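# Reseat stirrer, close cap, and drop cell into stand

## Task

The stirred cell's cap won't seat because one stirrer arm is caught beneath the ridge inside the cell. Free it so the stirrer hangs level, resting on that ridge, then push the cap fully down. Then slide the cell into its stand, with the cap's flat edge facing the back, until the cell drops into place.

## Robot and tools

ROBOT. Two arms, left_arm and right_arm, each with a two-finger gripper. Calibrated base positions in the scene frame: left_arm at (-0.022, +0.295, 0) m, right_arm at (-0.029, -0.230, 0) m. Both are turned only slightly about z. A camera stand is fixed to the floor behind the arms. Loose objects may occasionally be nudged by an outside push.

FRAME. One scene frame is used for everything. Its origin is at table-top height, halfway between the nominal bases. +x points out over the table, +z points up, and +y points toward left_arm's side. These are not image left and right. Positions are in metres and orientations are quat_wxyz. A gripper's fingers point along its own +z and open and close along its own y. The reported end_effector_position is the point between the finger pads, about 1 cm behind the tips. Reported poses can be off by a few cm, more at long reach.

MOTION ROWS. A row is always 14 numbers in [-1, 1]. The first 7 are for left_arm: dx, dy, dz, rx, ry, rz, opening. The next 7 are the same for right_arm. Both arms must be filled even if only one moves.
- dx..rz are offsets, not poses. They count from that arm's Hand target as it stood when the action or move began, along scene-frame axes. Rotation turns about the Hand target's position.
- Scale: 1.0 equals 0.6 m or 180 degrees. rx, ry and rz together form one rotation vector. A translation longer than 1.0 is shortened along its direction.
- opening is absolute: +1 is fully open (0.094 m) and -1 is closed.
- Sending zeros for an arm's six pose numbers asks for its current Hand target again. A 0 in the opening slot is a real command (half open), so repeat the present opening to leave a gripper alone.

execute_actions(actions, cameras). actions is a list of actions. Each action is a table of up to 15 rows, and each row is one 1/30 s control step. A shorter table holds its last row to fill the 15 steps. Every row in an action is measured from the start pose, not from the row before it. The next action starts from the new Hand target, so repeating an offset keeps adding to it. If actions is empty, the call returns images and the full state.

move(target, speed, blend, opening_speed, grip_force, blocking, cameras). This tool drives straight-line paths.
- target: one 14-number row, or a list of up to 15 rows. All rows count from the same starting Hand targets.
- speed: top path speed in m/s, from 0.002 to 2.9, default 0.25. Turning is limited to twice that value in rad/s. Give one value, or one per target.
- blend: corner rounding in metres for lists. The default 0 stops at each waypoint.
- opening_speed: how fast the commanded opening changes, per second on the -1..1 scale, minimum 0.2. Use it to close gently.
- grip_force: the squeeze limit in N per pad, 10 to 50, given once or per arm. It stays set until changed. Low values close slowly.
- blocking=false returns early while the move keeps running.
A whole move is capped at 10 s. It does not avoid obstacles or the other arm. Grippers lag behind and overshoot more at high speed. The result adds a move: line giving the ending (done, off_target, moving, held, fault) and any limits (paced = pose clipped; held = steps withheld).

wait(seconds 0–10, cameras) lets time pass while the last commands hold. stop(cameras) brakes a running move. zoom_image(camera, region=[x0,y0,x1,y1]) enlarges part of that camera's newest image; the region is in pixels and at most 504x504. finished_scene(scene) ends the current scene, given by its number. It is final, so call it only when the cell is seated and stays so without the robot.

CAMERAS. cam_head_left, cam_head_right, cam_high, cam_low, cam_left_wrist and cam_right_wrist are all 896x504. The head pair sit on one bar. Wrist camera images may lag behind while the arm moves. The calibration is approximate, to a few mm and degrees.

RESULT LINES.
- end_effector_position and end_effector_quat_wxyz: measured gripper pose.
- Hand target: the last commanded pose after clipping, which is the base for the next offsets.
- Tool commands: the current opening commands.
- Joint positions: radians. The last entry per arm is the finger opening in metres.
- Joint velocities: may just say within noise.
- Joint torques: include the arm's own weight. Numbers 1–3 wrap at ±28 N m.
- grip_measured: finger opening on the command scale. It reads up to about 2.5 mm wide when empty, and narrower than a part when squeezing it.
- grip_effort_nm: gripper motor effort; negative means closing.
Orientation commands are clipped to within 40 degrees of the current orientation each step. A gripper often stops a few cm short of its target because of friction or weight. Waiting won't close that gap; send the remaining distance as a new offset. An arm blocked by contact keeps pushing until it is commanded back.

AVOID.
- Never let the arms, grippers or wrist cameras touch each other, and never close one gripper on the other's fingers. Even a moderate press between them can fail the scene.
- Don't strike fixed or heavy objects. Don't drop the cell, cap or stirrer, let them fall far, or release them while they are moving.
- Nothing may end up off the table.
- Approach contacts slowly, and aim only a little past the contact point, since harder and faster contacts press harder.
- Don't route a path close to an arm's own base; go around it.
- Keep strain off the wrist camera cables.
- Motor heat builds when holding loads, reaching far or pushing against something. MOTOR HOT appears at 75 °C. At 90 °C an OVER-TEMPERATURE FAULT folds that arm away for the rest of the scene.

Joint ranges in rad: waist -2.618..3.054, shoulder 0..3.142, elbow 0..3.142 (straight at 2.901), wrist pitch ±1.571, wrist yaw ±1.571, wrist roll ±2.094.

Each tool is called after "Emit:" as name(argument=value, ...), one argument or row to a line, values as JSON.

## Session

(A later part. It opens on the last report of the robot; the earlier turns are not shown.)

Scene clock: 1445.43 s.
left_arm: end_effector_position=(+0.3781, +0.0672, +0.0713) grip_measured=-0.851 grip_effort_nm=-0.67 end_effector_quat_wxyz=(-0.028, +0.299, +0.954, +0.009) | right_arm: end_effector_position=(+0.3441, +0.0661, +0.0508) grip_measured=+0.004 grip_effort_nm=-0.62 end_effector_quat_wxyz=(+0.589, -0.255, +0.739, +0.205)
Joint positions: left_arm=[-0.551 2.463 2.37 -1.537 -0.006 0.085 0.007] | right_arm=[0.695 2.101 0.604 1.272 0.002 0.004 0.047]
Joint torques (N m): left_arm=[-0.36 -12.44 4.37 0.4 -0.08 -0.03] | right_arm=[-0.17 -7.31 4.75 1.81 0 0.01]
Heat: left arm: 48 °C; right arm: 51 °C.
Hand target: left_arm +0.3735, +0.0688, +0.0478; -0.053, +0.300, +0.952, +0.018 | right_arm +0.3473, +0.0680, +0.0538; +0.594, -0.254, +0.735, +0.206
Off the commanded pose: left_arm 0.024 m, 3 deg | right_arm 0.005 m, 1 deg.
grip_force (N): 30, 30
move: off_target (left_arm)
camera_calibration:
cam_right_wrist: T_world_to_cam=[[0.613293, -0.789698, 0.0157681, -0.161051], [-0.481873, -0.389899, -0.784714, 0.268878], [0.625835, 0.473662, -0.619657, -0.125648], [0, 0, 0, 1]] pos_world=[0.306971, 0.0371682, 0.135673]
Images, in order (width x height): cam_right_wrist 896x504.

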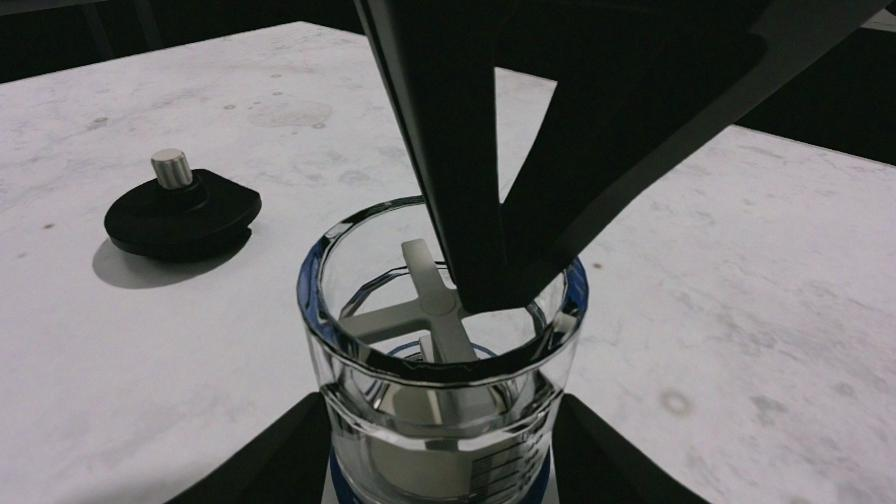

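Emit:
move(
  target=[
    [0,0,0.012,0,0,0,-0.98,0,0,0,0,0,0,0.0],
    [0,0,0.012,0,0,0,-0.72,0,0,0,0,0,0,0.0],
  ],
  speed=0.04,
  opening_speed=0.4,
)

Emit:
move(
  target=[
    [0,0,0.08,0,0,0,-0.72,0,0,0,0,0,0,0.0],
    [0.0,0.02,0.22,0,0,0,-0.98,0,0,0,0,0,0,0.0],
  ],
  speed=0.12,
  cameras=["cam_left_wrist","cam_right_wrist"],
)

Emit:
zoom_image(
  camera="cam_right_wrist",
  region=[290, 160, 600, 440],
)

Scene clock: 1454.23 s.
left_arm: end_effector_position=(+0.3764, +0.0682, +0.0713) grip_measured=-0.722 grip_effort_nm=0.08 end_effector_quat_wxyz=(-0.032, +0.299, +0.954, +0.010) | right_arm: end_effector_position=(+0.3441, +0.0661, +0.0508) grip_measured=+0.004 grip_effort_nm=-0.62 end_effector_quat_wxyz=(+0.589, -0.254, +0.739, +0.205)
Joint positions: left_arm=[-0.551 2.464 2.371 -1.546 -0.006 0.085 0.013] | right_arm=[0.695 2.101 0.604 1.272 0.002 0.004 0.047]
Joint torques (N m): left_arm=[-0.4 -12.07 7.61 0.13 -0.07 -0.04] | right_arm=[-0.08 -7.32 4.59 1.78 -0.04 0.01]
Heat: left arm: 48 °C; right arm: 52 °C.
Hand target: left_arm +0.3735, +0.0688, +0.0549; -0.053, +0.300, +0.952, +0.018 | right_arm +0.3473, +0.0680, +0.0538; +0.594, -0.254, +0.735, +0.206
Off the commanded pose: left_arm 0.017 m, 3 deg | right_arm 0.005 m, 1 deg.
grip_force (N): 30, 30
move: off_target (left_arm); target 2's new opening was sent with left_arm's hand 0.017 m and 3 deg from that target

Scene clock: 1457.10 s.
left_arm: end_effector_position=(+0.3775, +0.0750, +0.1770) grip_measured=-0.964 grip_effort_nm=-0.65 end_effector_quat_wxyz=(+0.084, +0.297, +0.951, -0.014) | right_arm: end_effector_position=(+0.3441, +0.0661, +0.0508) grip_measured=+0.004 grip_effort_nm=-0.62 end_effector_quat_wxyz=(+0.589, -0.254, +0.739, +0.205)
Joint positions: left_arm=[-0.537 2.22 2.366 -1.547 -0.006 0.098 0.002] | right_arm=[0.695 2.101 0.604 1.272 0.002 0.004 0.047]
Joint torques (N m): left_arm=[0.43 -16.13 6.32 0.59 -0.08 0.09] | right_arm=[-0.1 -7.35 4.63 1.79 -0.01 -0.01]
Heat: left arm: 49 °C; right arm: 52 °C.
Hand target: left_arm +0.3735, +0.0809, +0.1870; -0.053, +0.300, +0.952, +0.018 | right_arm +0.3473, +0.0680, +0.0538; +0.594, -0.254, +0.735, +0.206
Off the commanded pose: left_arm 0.012 m, 16 deg | right_arm 0.005 m, 1 deg.
joint sent to its limit (left arm) — joint 4 (wrist pitch), lower limit. The joint targets are off in orientation, not in position.
grip_force (N): 30, 30
move: off_target (left_arm); target 2's new opening was sent with left_arm's hand 0.012 m and 16 deg from that target
camera_calibration:
cam_left_wrist: T_world_to_cam=[[-0.564679, -0.824868, -0.0270176, 0.28106], [-0.801796, 0.540538, 0.254836, 0.257931], [-0.195602, 0.165563, -0.966607, 0.32398], [0, 0, 0, 1]] pos_world=[0.428888, 0.0387767, 0.255025]
cam_right_wrist: T_world_to_cam=[[0.613211, -0.789769, 0.0153979, -0.160973], [-0.4821, -0.389622, -0.784713, 0.268937], [0.625741, 0.473771, -0.619668, -0.125622], [0, 0, 0, 1]] pos_world=[0.306972, 0.0371681, 0.135673]
Images, in order (width x height): cam_left_wrist 896x504, cam_right_wrist 896x504.

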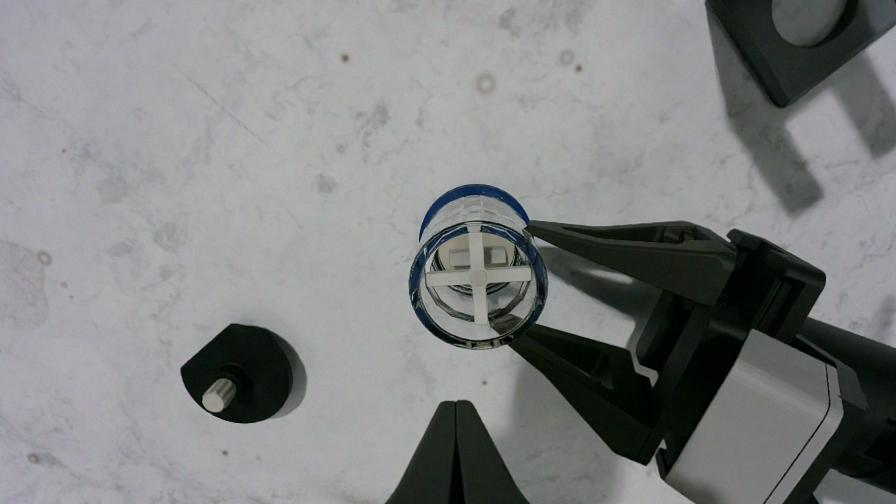

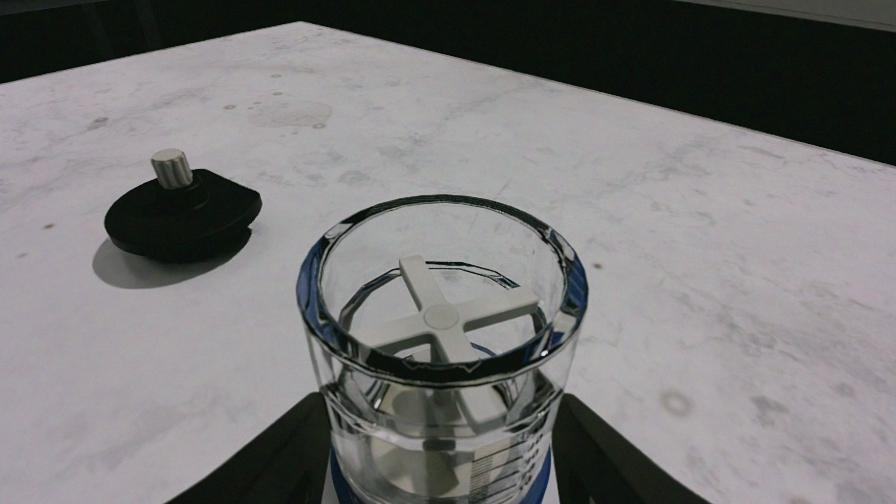

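Scaled by 1.626 from the camera's 896x504 image, which has a finer 1280x720 frame.

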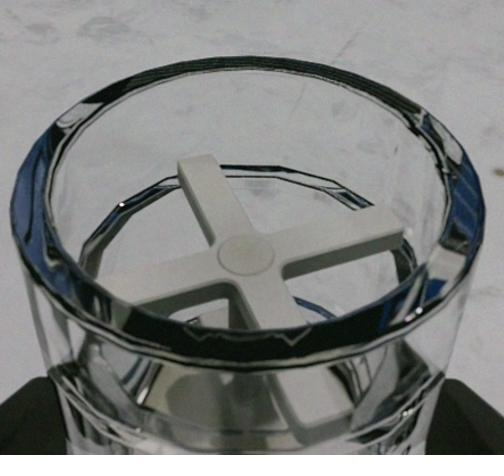

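Emit:
zoom_image(
  camera="cam_left_wrist",
  region=[395, 180, 565, 350],
)

Scaled by 2.965 from the camera's 896x504 image, which has a finer 1280x720 frame.

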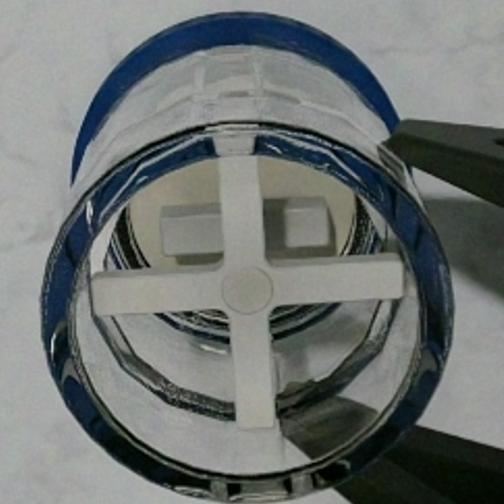

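Emit:
move(
  target=[
    [0.008,0.267,0,-0.0116,-0.0343,0.194,-0.3,0,0,0,0,0,0,0.0],
    [0.008,0.267,-0.13,-0.0116,-0.0343,0.194,-0.3,0,0,0,0,0,0,0.0],
  ],
  speed=0.15,
  cameras=["cam_left_wrist"],
)

Scene clock: 1485.60 s.
left_arm: end_effector_position=(+0.3800, +0.2414, +0.1199) grip_measured=-0.302 grip_effort_nm=0.07 end_effector_quat_wxyz=(+0.014, +0.004, +1.000, +0.000) | right_arm: end_effector_position=(+0.3441, +0.0661, +0.0508) grip_measured=+0.004 grip_effort_nm=-0.62 end_effector_quat_wxyz=(+0.589, -0.254, +0.739, +0.205)
Joint positions: left_arm=[-0.165 2.073 1.914 -1.384 -0.003 -0.127 0.033] | right_arm=[0.695 2.101 0.604 1.272 0.002 0.004 0.047]
Joint torques (N m): left_arm=[0.05 -10.73 6.16 0.48 0.04 -0.11] | right_arm=[-0.12 -7.31 4.7 1.81 -0.04 0.01]
Heat: left arm: 56 °C; right arm: 52 °C.
Hand target: left_arm +0.3783, +0.2411, +0.1089; +0.000, +0.000, +1.000, -0.001 | right_arm +0.3473, +0.0680, +0.0538; +0.594, -0.254, +0.735, +0.206
Off the commanded pose: left_arm 0.011 m, 2 deg | right_arm 0.005 m, 1 deg.
grip_force (N): 30, 30
move: off_target (left_arm)
camera_calibration:
cam_left_wrist: T_world_to_cam=[[-0.00596507, -0.999971, -0.00475248, 0.245485], [-0.921299, 0.00364777, 0.388839, 0.34342], [-0.38881, 0.00669791, -0.921294, 0.348148], [0, 0, 0, 1]] pos_world=[0.45322, 0.241894, 0.188378]
Images, in order (width x height): cam_left_wrist 896x504.

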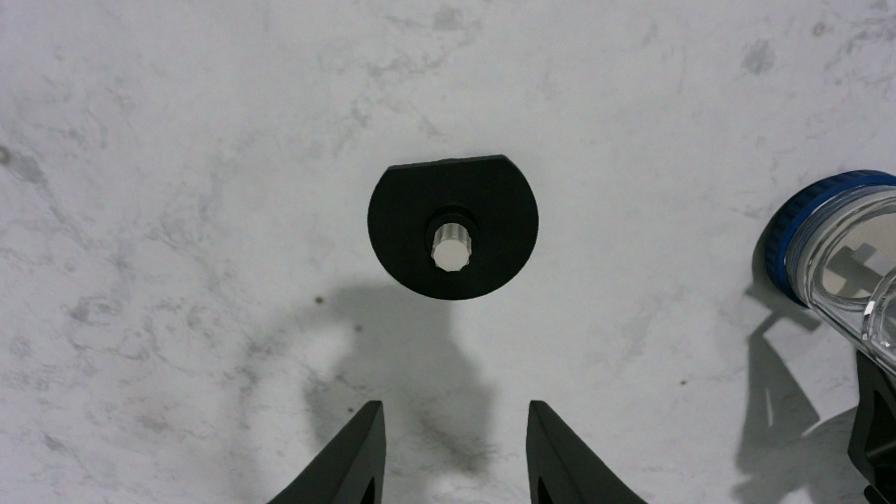

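Emit:
move(
  target=[
    [0.002,0.002,-0.105,0,0,0,-0.3,0,0,0,0,0,0,0.0],
  ],
  speed=0.12,
  cameras=["cam_left_wrist"],
)

Scene clock: 1493.23 s.
left_arm: end_effector_position=(+0.3829, +0.2410, +0.0607) grip_measured=-0.302 grip_effort_nm=0.07 end_effector_quat_wxyz=(+0.018, +0.004, +1.000, -0.001) | right_arm: end_effector_position=(+0.3441, +0.0661, +0.0508) grip_measured=+0.004 grip_effort_nm=-0.62 end_effector_quat_wxyz=(+0.589, -0.254, +0.739, +0.205)
Joint positions: left_arm=[-0.165 2.085 1.697 -1.146 -0.003 -0.127 0.033] | right_arm=[0.695 2.101 0.604 1.272 0.002 0.004 0.047]
Joint torques (N m): left_arm=[0.38 -10.11 6.28 0.54 0.03 -0.08] | right_arm=[-0.01 -7.39 4.62 1.77 0.02 0.02]
Heat: left arm: 54 °C; right arm: 52 °C.
Hand target: left_arm +0.3795, +0.2423, +0.0459; +0.000, +0.000, +1.000, +0.000 | right_arm +0.3473, +0.0680, +0.0538; +0.594, -0.254, +0.735, +0.206
Off the commanded pose: left_arm 0.015 m, 2 deg | right_arm 0.005 m, 1 deg.
grip_force (N): 30, 30
move: off_target (left_arm)
camera_calibration:
cam_left_wrist: T_world_to_cam=[[-0.00591628, -0.999976, -0.00372512, 0.244768], [-0.924507, 0.00404993, 0.381144, 0.370767], [-0.381119, 0.00569885, -0.924508, 0.292258], [0, 0, 0, 1]] pos_world=[0.45561, 0.241595, 0.129792]
Images, in order (width x height): cam_left_wrist 896x504.

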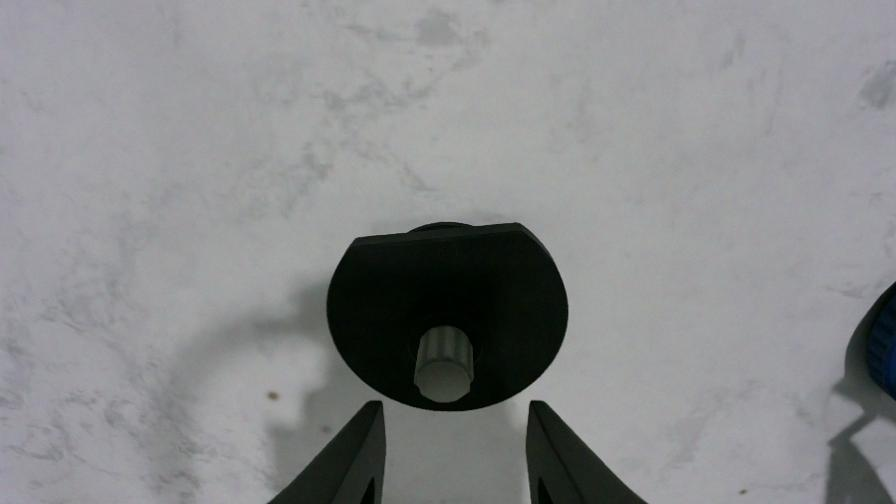

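Emit:
move(
  target=[
    [0.002,0.005,-0.025,0,0,0,-0.3,0,0,0,0,0,0,0.0],
  ],
  speed=0.08,
  cameras=["cam_left_wrist"],
)

Scene clock: 1502.07 s.
left_arm: end_effector_position=(+0.3854, +0.2430, +0.0474) grip_measured=-0.302 grip_effort_nm=0.08 end_effector_quat_wxyz=(+0.020, +0.002, +1.000, -0.001) | right_arm: end_effector_position=(+0.3441, +0.0661, +0.0508) grip_measured=+0.004 grip_effort_nm=-0.62 end_effector_quat_wxyz=(+0.589, -0.254, +0.739, +0.205)
Joint positions: left_arm=[-0.159 2.099 1.663 -1.095 -0.003 -0.127 0.033] | right_arm=[0.695 2.101 0.604 1.272 0.002 0.004 0.047]
Joint torques (N m): left_arm=[0.51 -10.03 6.01 0.5 0.04 0.03] | right_arm=[-0.13 -7.35 4.6 1.79 -0.04 -0.01]
Heat: left arm: 53 °C; right arm: 52 °C.
Hand target: left_arm +0.3808, +0.2453, +0.0309; +0.000, +0.000, +1.000, +0.000 | right_arm +0.3473, +0.0680, +0.0538; +0.594, -0.254, +0.735, +0.206
Off the commanded pose: left_arm 0.017 m, 2 deg | right_arm 0.005 m, 1 deg.
grip_force (N): 30, 30
move: off_target (left_arm)
camera_calibration:
cam_left_wrist: T_world_to_cam=[[-0.000194456, -0.999996, -0.00271426, 0.244411], [-0.926225, -0.000843093, 0.376971, 0.380146], [-0.376972, 0.00258732, -0.926221, 0.279997], [0, 0, 0, 1]] pos_world=[0.457699, 0.244006, 0.116698]
Images, in order (width x height): cam_left_wrist 896x504.

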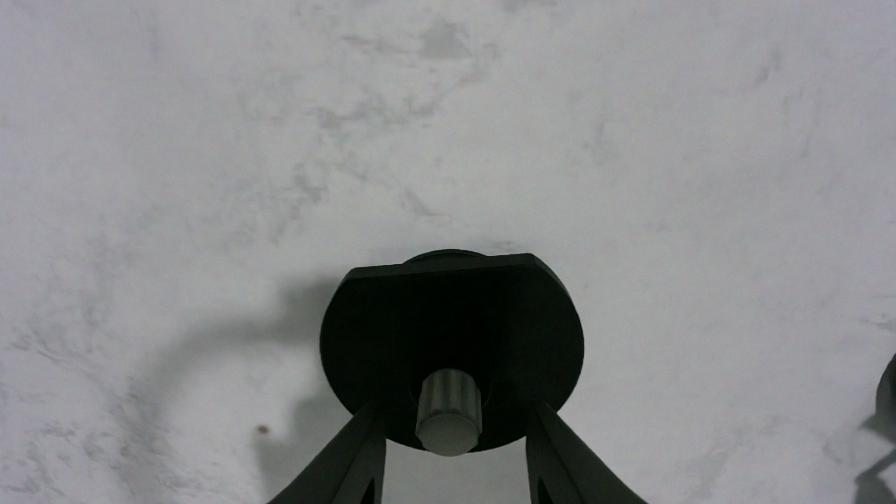

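Emit:
move(
  target=[
    [0.0,0.0,0.0,0,0,0,-0.8,0,0,0,0,0,0,0.0],
  ],
  opening_speed=0.4,
)

Emit:
move(
  target=[
    [0.0,0.0,0.20,0,0,0,-0.8,0,0,0,0,0,0,0.0],
  ],
  speed=0.15,
  cameras=["cam_left_wrist","cam_right_wrist","cam_low"],
)

Scene clock: 1514.83 s.
left_arm: end_effector_position=(+0.3855, +0.2427, +0.0474) grip_measured=-0.688 grip_effort_nm=-0.67 end_effector_quat_wxyz=(+0.020, +0.002, +1.000, -0.002) | right_arm: end_effector_position=(+0.3441, +0.0661, +0.0508) grip_measured=+0.004 grip_effort_nm=-0.62 end_effector_quat_wxyz=(+0.589, -0.254, +0.739, +0.205)
Joint positions: left_arm=[-0.159 2.099 1.663 -1.095 -0.002 -0.127 0.015] | right_arm=[0.695 2.101 0.604 1.272 0.002 0.004 0.047]
Joint torques (N m): left_arm=[0.59 -9.94 6 0.53 0.02 0.01] | right_arm=[0.01 -7.24 4.68 1.81 0 -0.01]
Heat: left arm: 50 °C; right arm: 52 °C.
Hand target: left_arm +0.3807, +0.2453, +0.0309; +0.000, +0.000, +1.000, -0.001 | right_arm +0.3473, +0.0680, +0.0538; +0.594, -0.254, +0.735, +0.206
Off the commanded pose: left_arm 0.017 m, 2 deg | right_arm 0.005 m, 1 deg.
grip_force (N): 30, 30
move: off_target (left_arm)

Scene clock: 1516.43 s.
left_arm: end_effector_position=(+0.3815, +0.2433, +0.1584) grip_measured=-0.688 grip_effort_nm=-0.68 end_effector_quat_wxyz=(+0.018, +0.002, +1.000, -0.001) | right_arm: end_effector_position=(+0.3441, +0.0661, +0.0508) grip_measured=+0.004 grip_effort_nm=-0.62 end_effector_quat_wxyz=(+0.589, -0.254, +0.739, +0.205)
Joint positions: left_arm=[-0.159 2.099 2.107 -1.543 -0.002 -0.127 0.015] | right_arm=[0.695 2.101 0.604 1.272 0.002 0.004 0.047]
Joint torques (N m): left_arm=[0.51 -10.24 8.39 0.25 0.02 0.03] | right_arm=[-0.08 -7.38 4.66 1.78 0 -0.02]
Heat: left arm: 50 °C; right arm: 52 °C.
Hand target: left_arm +0.3808, +0.2452, +0.1509; +0.000, +0.000, +1.000, -0.001 | right_arm +0.3473, +0.0680, +0.0538; +0.594, -0.254, +0.735, +0.206
Off the commanded pose: left_arm 0.008 m, 2 deg | right_arm 0.005 m, 1 deg.
joint sent to its limit (left arm) — joint 4 (wrist pitch), lower limit. The joint targets still meet the commanded pose.
grip_force (N): 30, 30
move: done
camera_calibration:
cam_left_wrist: T_world_to_cam=[[-0.000254056, -0.999998, -0.00204527, 0.244987], [-0.924711, -0.000543644, 0.38067, 0.333449], [-0.380671, 0.00198799, -0.924709, 0.382741], [0, 0, 0, 1]] pos_world=[0.454105, 0.244407, 0.227491]
cam_right_wrist: T_world_to_cam=[[0.613211, -0.789769, 0.0153979, -0.160973], [-0.4821, -0.389622, -0.784713, 0.268937], [0.625741, 0.473771, -0.619668, -0.125622], [0, 0, 0, 1]] pos_world=[0.306972, 0.0371681, 0.135673]
Images, in order (width x height): cam_low 896x504, cam_left_wrist 896x504, cam_right_wrist 896x504.

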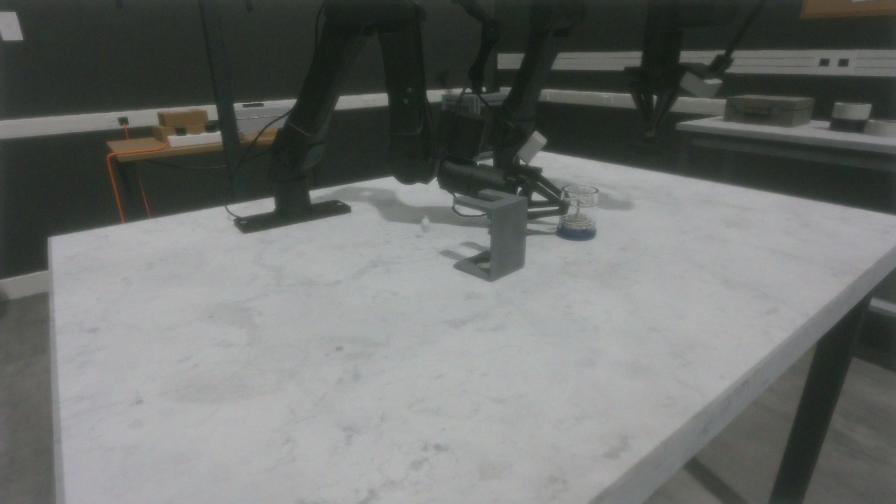

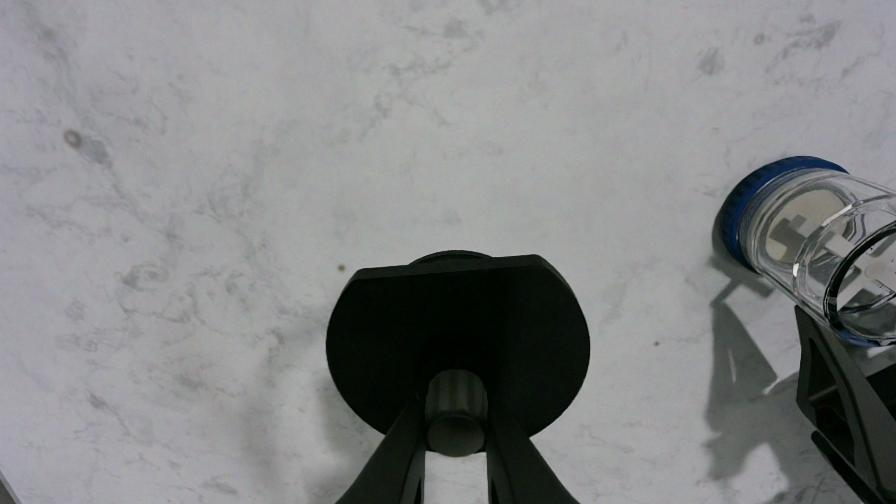

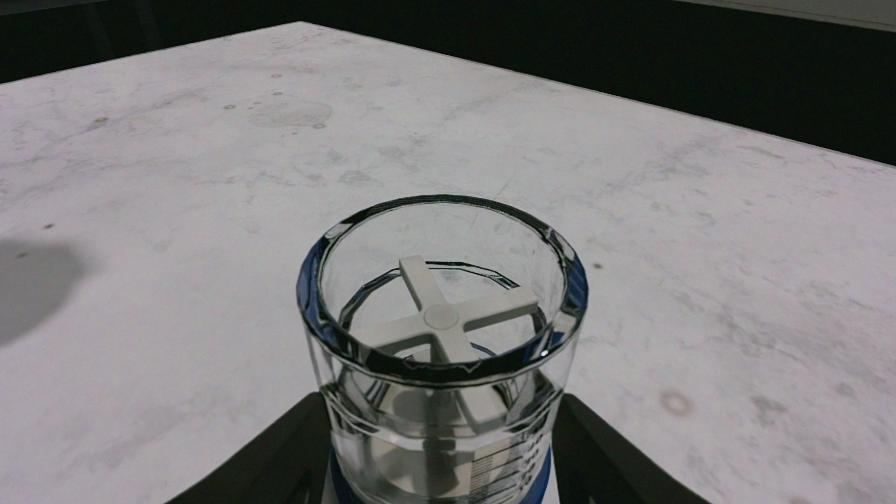

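Emit:
move(
  target=[
    [-0.011,-0.297,0.0,0,0,0,-0.8,0,0,0,0,0,0,0.0],
  ],
  speed=0.15,
  cameras=["cam_left_wrist","cam_right_wrist","cam_low"],
)

Scene clock: 1524.93 s.
left_arm: end_effector_position=(+0.3712, +0.0655, +0.1598) grip_measured=-0.688 grip_effort_nm=-0.68 end_effector_quat_wxyz=(+0.053, +0.007, +0.998, -0.033) | right_arm: end_effector_position=(+0.3441, +0.0661, +0.0508) grip_measured=+0.004 grip_effort_nm=-0.62 end_effector_quat_wxyz=(+0.589, -0.254, +0.739, +0.205)
Joint positions: left_arm=[-0.558 2.25 2.352 -1.546 0.004 -0.515 0.015] | right_arm=[0.695 2.101 0.604 1.272 0.002 0.004 0.047]
Joint torques (N m): left_arm=[0.47 -10.96 9.2 0.49 -0.06 -0.11] | right_arm=[-0.09 -7.32 4.66 1.78 0.01 -0.01]
Heat: left arm: 48 °C; right arm: 52 °C.
Hand target: left_arm +0.3741, +0.0670, +0.1508; +0.000, +0.000, +1.000, +0.000 | right_arm +0.3473, +0.0680, +0.0538; +0.594, -0.254, +0.735, +0.206
Off the commanded pose: left_arm 0.010 m, 7 deg | right_arm 0.005 m, 1 deg.
joint sent to its limit (left arm) — joint 4 (wrist pitch), lower limit. The joint targets are off in orientation, not in position.
grip_force (N): 30, 30
move: off_target (left_arm)
camera_calibration:
cam_left_wrist: T_world_to_cam=[[-0.0146508, -0.998068, 0.0603867, 0.0624534], [-0.949032, 0.0328963, 0.313458, 0.340903], [-0.314839, -0.0527165, -0.94768, 0.363293], [0, 0, 0, 1]] pos_world=[0.438821, 0.0702698, 0.233656]
cam_right_wrist: T_world_to_cam=[[0.613211, -0.789769, 0.0153979, -0.160973], [-0.4821, -0.389622, -0.784713, 0.268937], [0.625741, 0.473771, -0.619668, -0.125622], [0, 0, 0, 1]] pos_world=[0.306972, 0.0371681, 0.135673]
Images, in order (width x height): cam_low 896x504, cam_left_wrist 896x504, cam_right_wrist 896x504.

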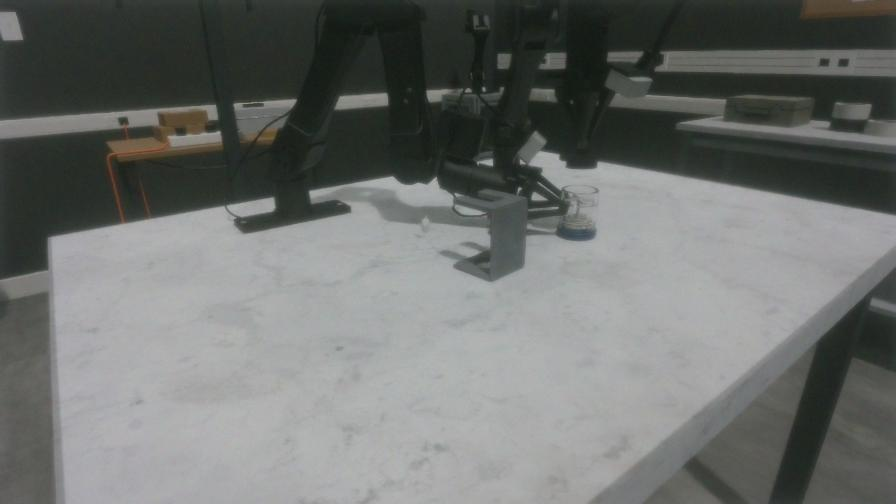

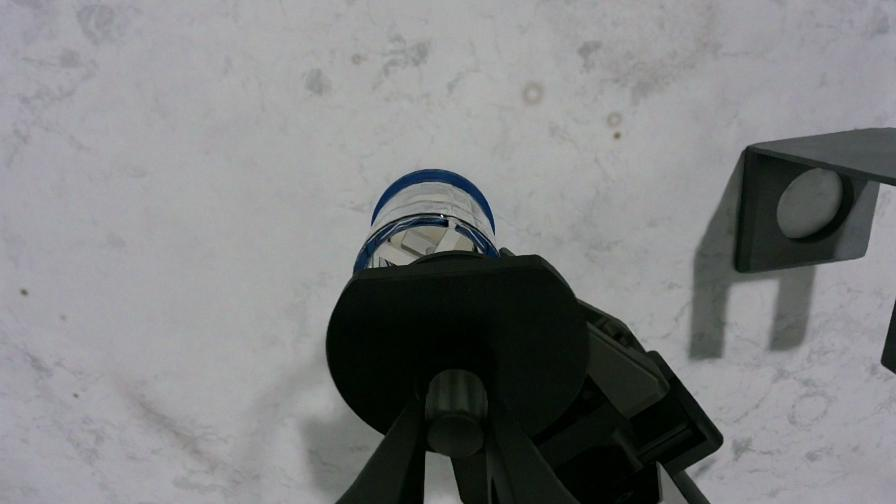

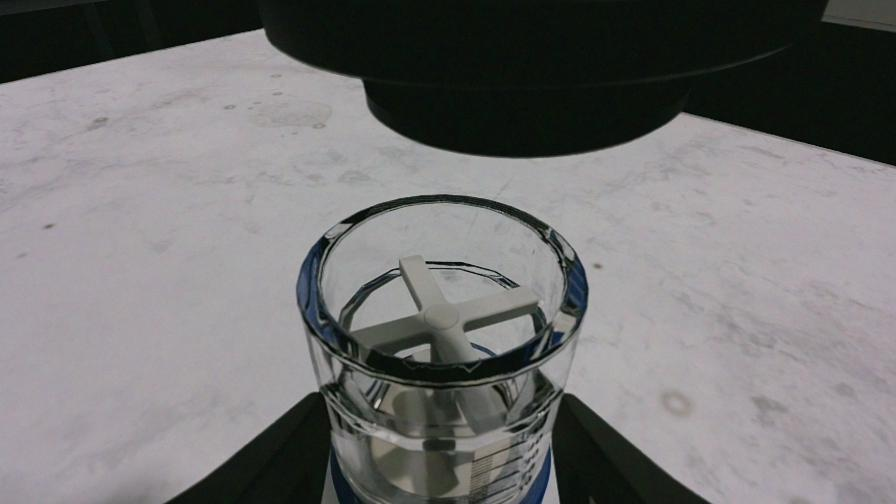

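Emit:
move(
  target=[
    [-0.004,0.008,-0.045,0,0,0,-0.8,0,0,0,0,0,0,0.0],
  ],
  speed=0.08,
  cameras=["cam_left_wrist","cam_right_wrist","cam_low"],
)

Emit:
zoom_image(
  camera="cam_low",
  region=[520, 130, 640, 250],
)

Scene clock: 1534.17 s.
left_arm: end_effector_position=(+0.3735, +0.0668, +0.1412) grip_measured=-0.688 grip_effort_nm=-0.68 end_effector_quat_wxyz=(+0.035, +0.005, +0.999, -0.022) | right_arm: end_effector_position=(+0.3441, +0.0661, +0.0508) grip_measured=+0.004 grip_effort_nm=-0.62 end_effector_quat_wxyz=(+0.589, -0.254, +0.739, +0.205)
Joint positions: left_arm=[-0.553 2.293 2.352 -1.546 0.004 -0.515 0.015] | right_arm=[0.695 2.101 0.604 1.272 0.002 0.004 0.047]
Joint torques (N m): left_arm=[0.59 -11.28 6.3 0.39 -0.05 -0.03] | right_arm=[-0.01 -7.27 4.68 1.81 -0.02 0.02]
Heat: left arm: 47 °C; right arm: 52 °C.
Hand target: left_arm +0.3717, +0.0718, +0.1239; +0.000, +0.000, +1.000, +0.000 | right_arm +0.3473, +0.0680, +0.0538; +0.594, -0.254, +0.735, +0.206
Off the commanded pose: left_arm 0.018 m, 5 deg | right_arm 0.005 m, 1 deg.
joint sent to its limit (left arm) — joint 4 (wrist pitch), lower limit. The joint targets still meet the commanded pose.
grip_force (N): 30, 30
move: off_target (left_arm)
camera_calibration:
cam_left_wrist: T_world_to_cam=[[-0.00743863, -0.999194, 0.0394381, 0.0652093], [-0.936959, 0.0207433, 0.348823, 0.340167], [-0.34936, -0.0343571, -0.936358, 0.356534], [0, 0, 0, 1]] pos_world=[0.443766, 0.0703501, 0.212614]
cam_right_wrist: T_world_to_cam=[[0.613211, -0.789769, 0.0153979, -0.160973], [-0.4821, -0.389622, -0.784713, 0.268937], [0.625741, 0.473771, -0.619668, -0.125622], [0, 0, 0, 1]] pos_world=[0.306972, 0.0371681, 0.135673]
Images, in order (width x height): cam_low 896x504, cam_left_wrist 896x504, cam_right_wrist 896x504.

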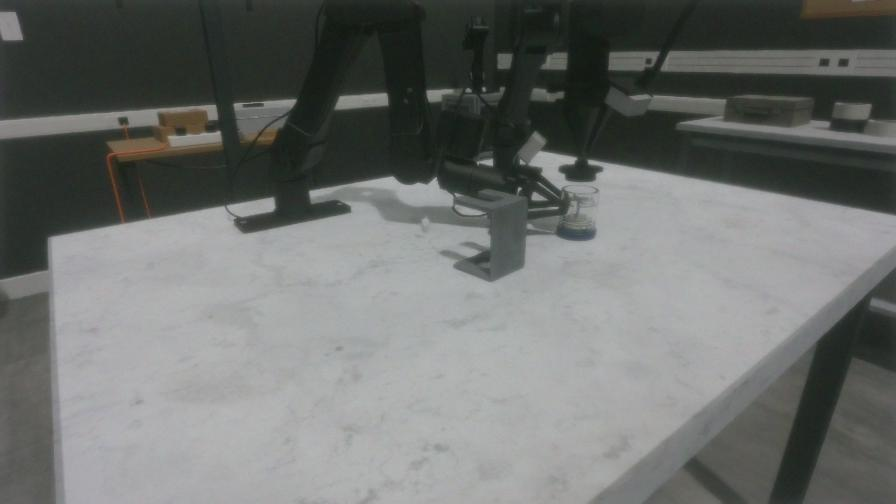

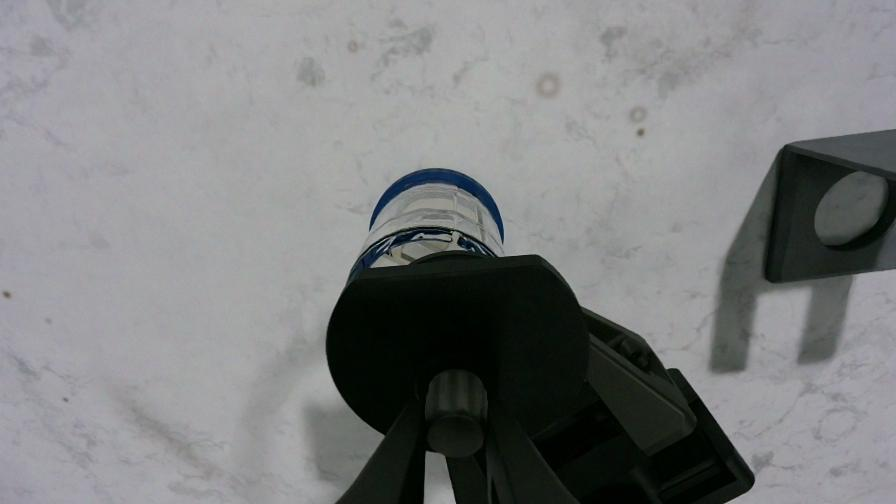

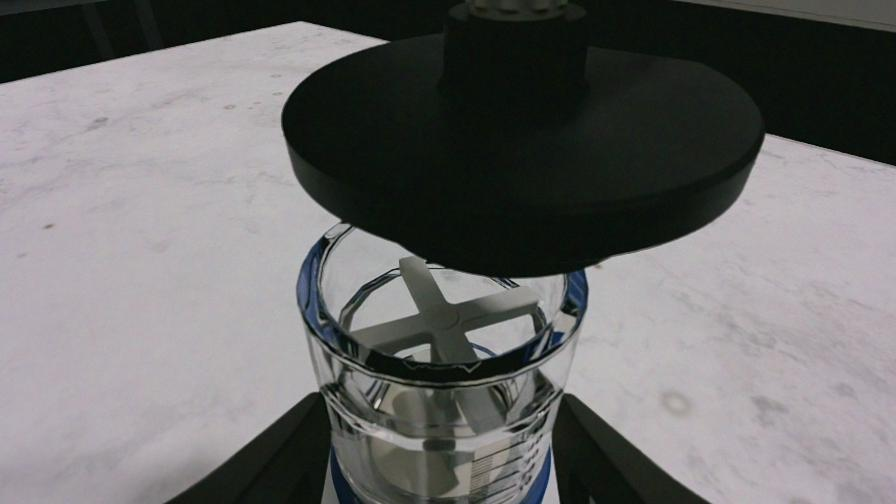

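Scaled by 4.200 from the camera's 896x504 image, which has a finer 1280x720 frame.

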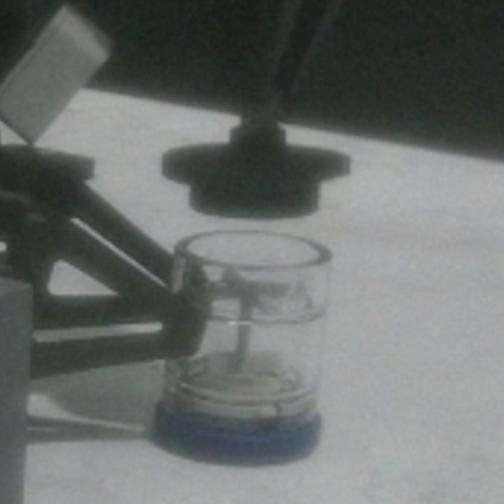

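Emit:
move(
  target=[
    [-0.011,0.010,0,0,0,0,-0.8,0,0,0,0,0,0,0.0],
  ],
  speed=0.08,
  cameras=["cam_left_wrist","cam_right_wrist","cam_low"],
)

Emit:
zoom_image(
  camera="cam_low",
  region=[520, 130, 640, 250],
)

Scene clock: 1545.57 s.
left_arm: end_effector_position=(+0.3688, +0.0721, +0.1315) grip_measured=-0.688 grip_effort_nm=-0.68 end_effector_quat_wxyz=(+0.019, +0.002, +1.000, -0.013) | right_arm: end_effector_position=(+0.3441, +0.0661, +0.0508) grip_measured=+0.004 grip_effort_nm=-0.62 end_effector_quat_wxyz=(+0.589, -0.254, +0.739, +0.205)
Joint positions: left_arm=[-0.548 2.293 2.314 -1.546 0.004 -0.515 0.015] | right_arm=[0.695 2.101 0.604 1.272 0.002 0.004 0.047]
Joint torques (N m): left_arm=[0.54 -13.39 5.85 0.31 -0.04 0.02] | right_arm=[-0.1 -7.34 4.67 1.79 -0.06 -0.02]
Heat: left arm: 49 °C; right arm: 52 °C.
Hand target: left_arm +0.3651, +0.0778, +0.1239; +0.000, +0.000, +1.000, +0.000 | right_arm +0.3473, +0.0680, +0.0538; +0.594, -0.254, +0.735, +0.206
Off the commanded pose: left_arm 0.010 m, 3 deg | right_arm 0.005 m, 1 deg.
joint sent to its limit (left arm) — joint 4 (wrist pitch), lower limit. The joint targets still meet the commanded pose.
grip_force (N): 30, 30
move: off_target (left_arm)
camera_calibration:
cam_left_wrist: T_world_to_cam=[[-0.00157438, -0.999779, 0.020952, 0.0711079], [-0.925208, 0.00940672, 0.379344, 0.331471], [-0.379457, -0.0187877, -0.925019, 0.354486], [0, 0, 0, 1]] pos_world=[0.441304, 0.0746342, 0.200675]
cam_right_wrist: T_world_to_cam=[[0.613211, -0.789769, 0.0153979, -0.160973], [-0.4821, -0.389622, -0.784713, 0.268937], [0.625741, 0.473771, -0.619668, -0.125622], [0, 0, 0, 1]] pos_world=[0.306972, 0.0371681, 0.135673]
Images, in order (width x height): cam_low 896x504, cam_left_wrist 896x504, cam_right_wrist 896x504.

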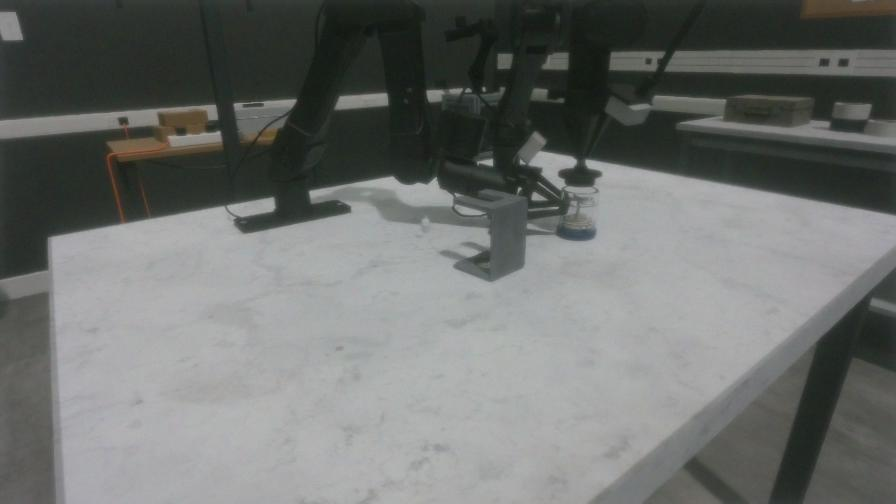

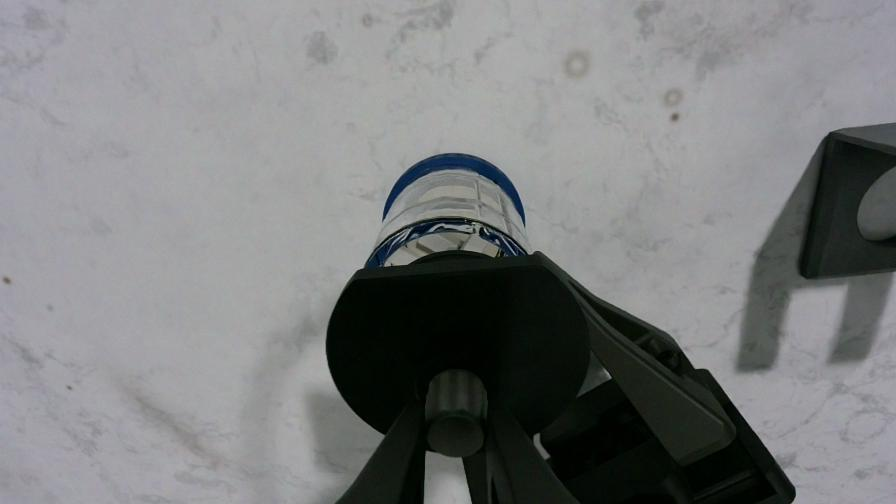

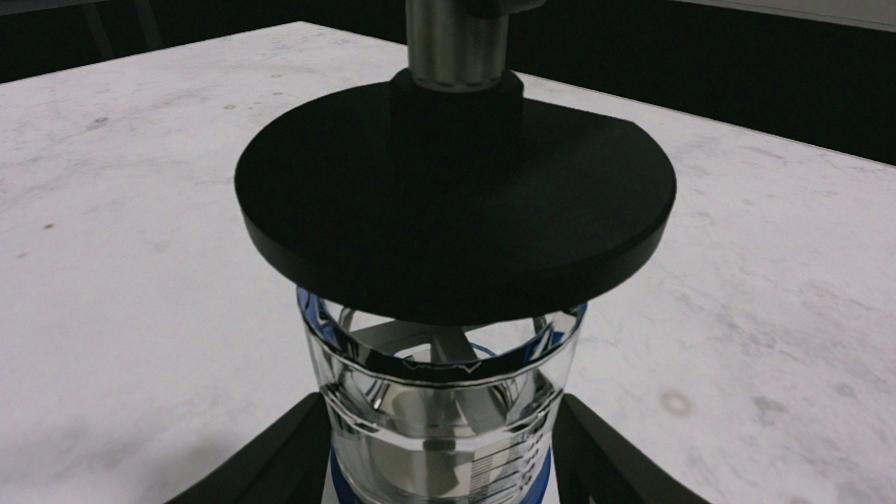

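Scaled by 4.200 from the camera's 896x504 image, which has a finer 1280x720 frame.

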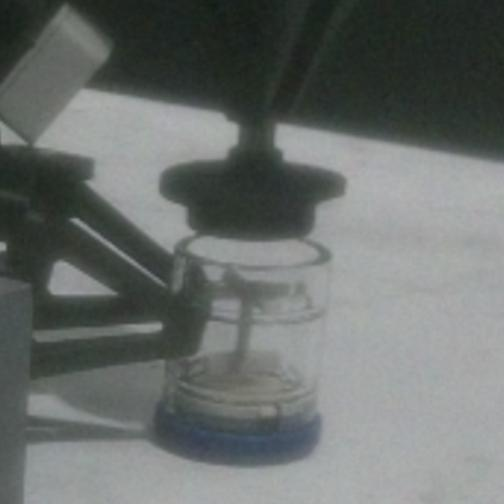

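Emit:
move(
  target=[
    [-0.003,0.004,0,0,0,0,-0.8,0,0,0,0,0,0,0.0],
    [-0.003,0.004,-0.015,0,0,0,-0.8,0,0,0,0,0,0,0.0],
  ],
  speed=0.06,
  cameras=["cam_left_wrist","cam_right_wrist","cam_low"],
)

Emit:
zoom_image(
  camera="cam_low",
  region=[520, 130, 640, 250],
)

Scene clock: 1556.33 s.
left_arm: end_effector_position=(+0.3668, +0.0745, +0.1204) grip_measured=-0.688 grip_effort_nm=-0.67 end_effector_quat_wxyz=(+0.009, +0.001, +1.000, -0.008) | right_arm: end_effector_position=(+0.3439, +0.0663, +0.0506) grip_measured=+0.003 grip_effort_nm=-0.62 end_effector_quat_wxyz=(+0.589, -0.255, +0.739, +0.205)
Joint positions: left_arm=[-0.545 2.292 2.268 -1.522 0.004 -0.515 0.015] | right_arm=[0.695 2.101 0.604 1.272 0.001 0.003 0.047]
Joint torques (N m): left_arm=[0.57 -14.71 4.46 0.43 -0.04 0.04] | right_arm=[-0.12 -7.28 4.78 1.8 0 0.04]
Heat: left arm: 51 °C; right arm: 52 °C.
Hand target: left_arm +0.3633, +0.0803, +0.1148; +0.000, +0.000, +1.000, +0.000 | right_arm +0.3473, +0.0680, +0.0538; +0.594, -0.254, +0.735, +0.206
Off the commanded pose: left_arm 0.009 m, 1 deg | right_arm 0.005 m, 1 deg.
grip_force (N): 30, 30
move: done
camera_calibration:
cam_left_wrist: T_world_to_cam=[[0.00138614, -0.999941, 0.0107352, 0.0738907], [-0.917941, 0.00298649, 0.396705, 0.329599], [-0.396713, -0.0104042, -0.917884, 0.348299], [0, 0, 0, 1]] pos_world=[0.440625, 0.0765258, 0.188151]
cam_right_wrist: T_world_to_cam=[[0.614369, -0.788842, 0.0166991, -0.161255], [-0.481375, -0.391508, -0.784219, 0.268542], [0.625163, 0.473762, -0.620259, -0.125458], [0, 0, 0, 1]] pos_world=[0.306771, 0.0373684, 0.135472]
Images, in order (width x height): cam_low 896x504, cam_left_wrist 896x504, cam_right_wrist 896x504.

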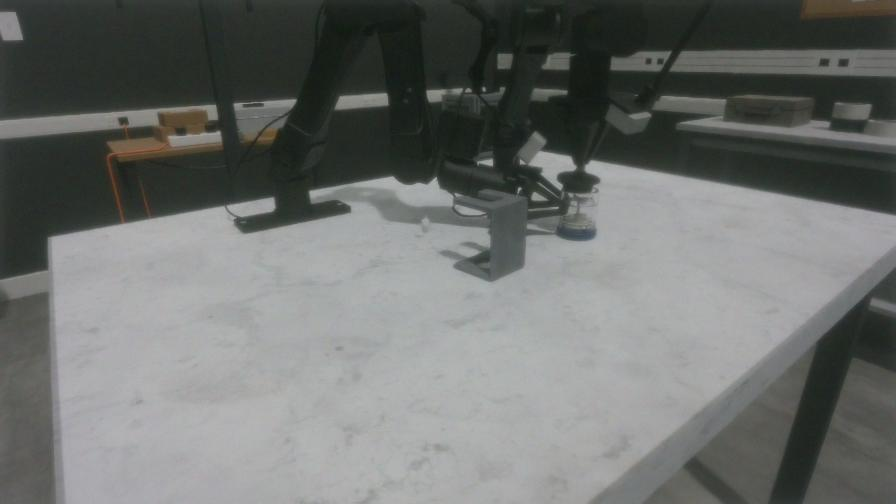

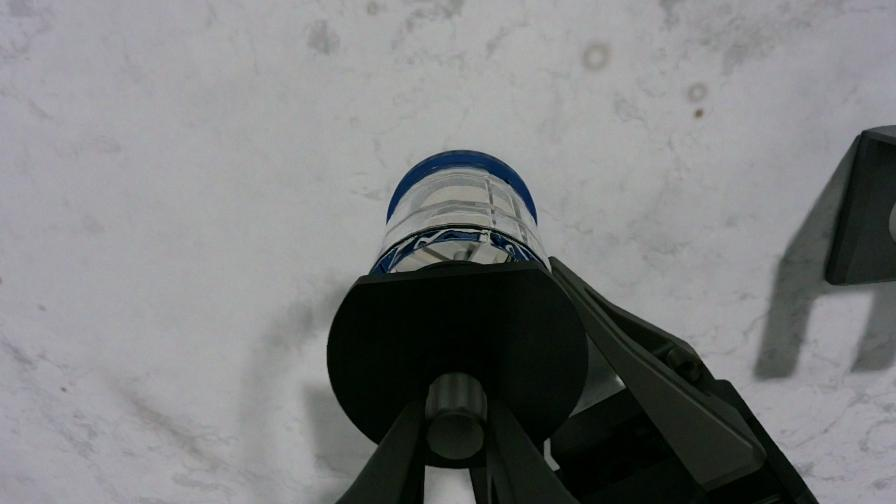

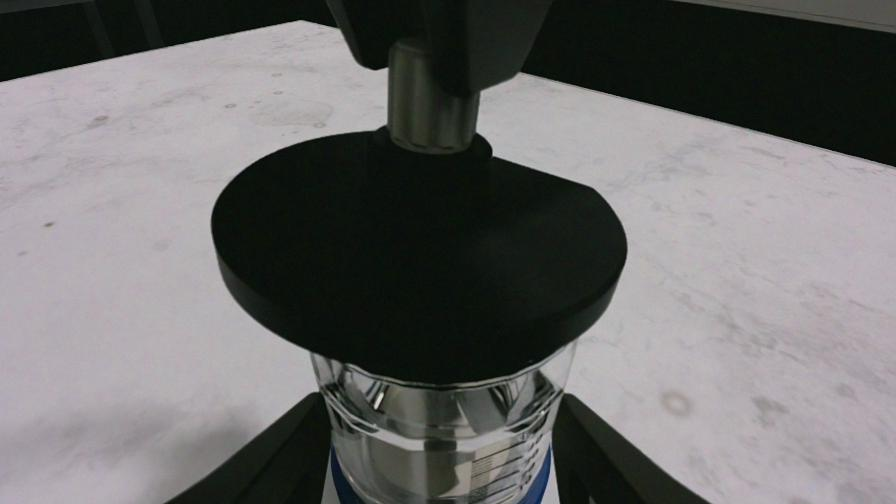

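Scaled by 4.200 from the camera's 896x504 image, which has a finer 1280x720 frame.

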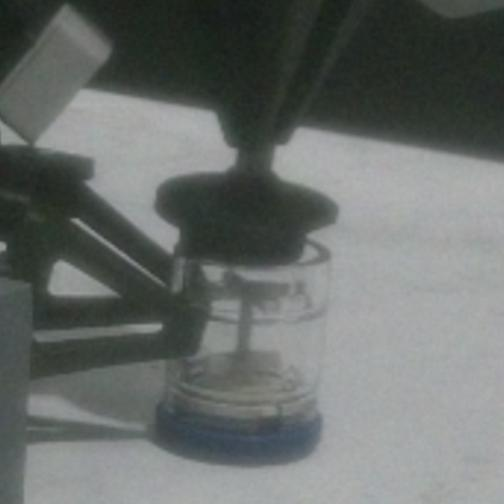

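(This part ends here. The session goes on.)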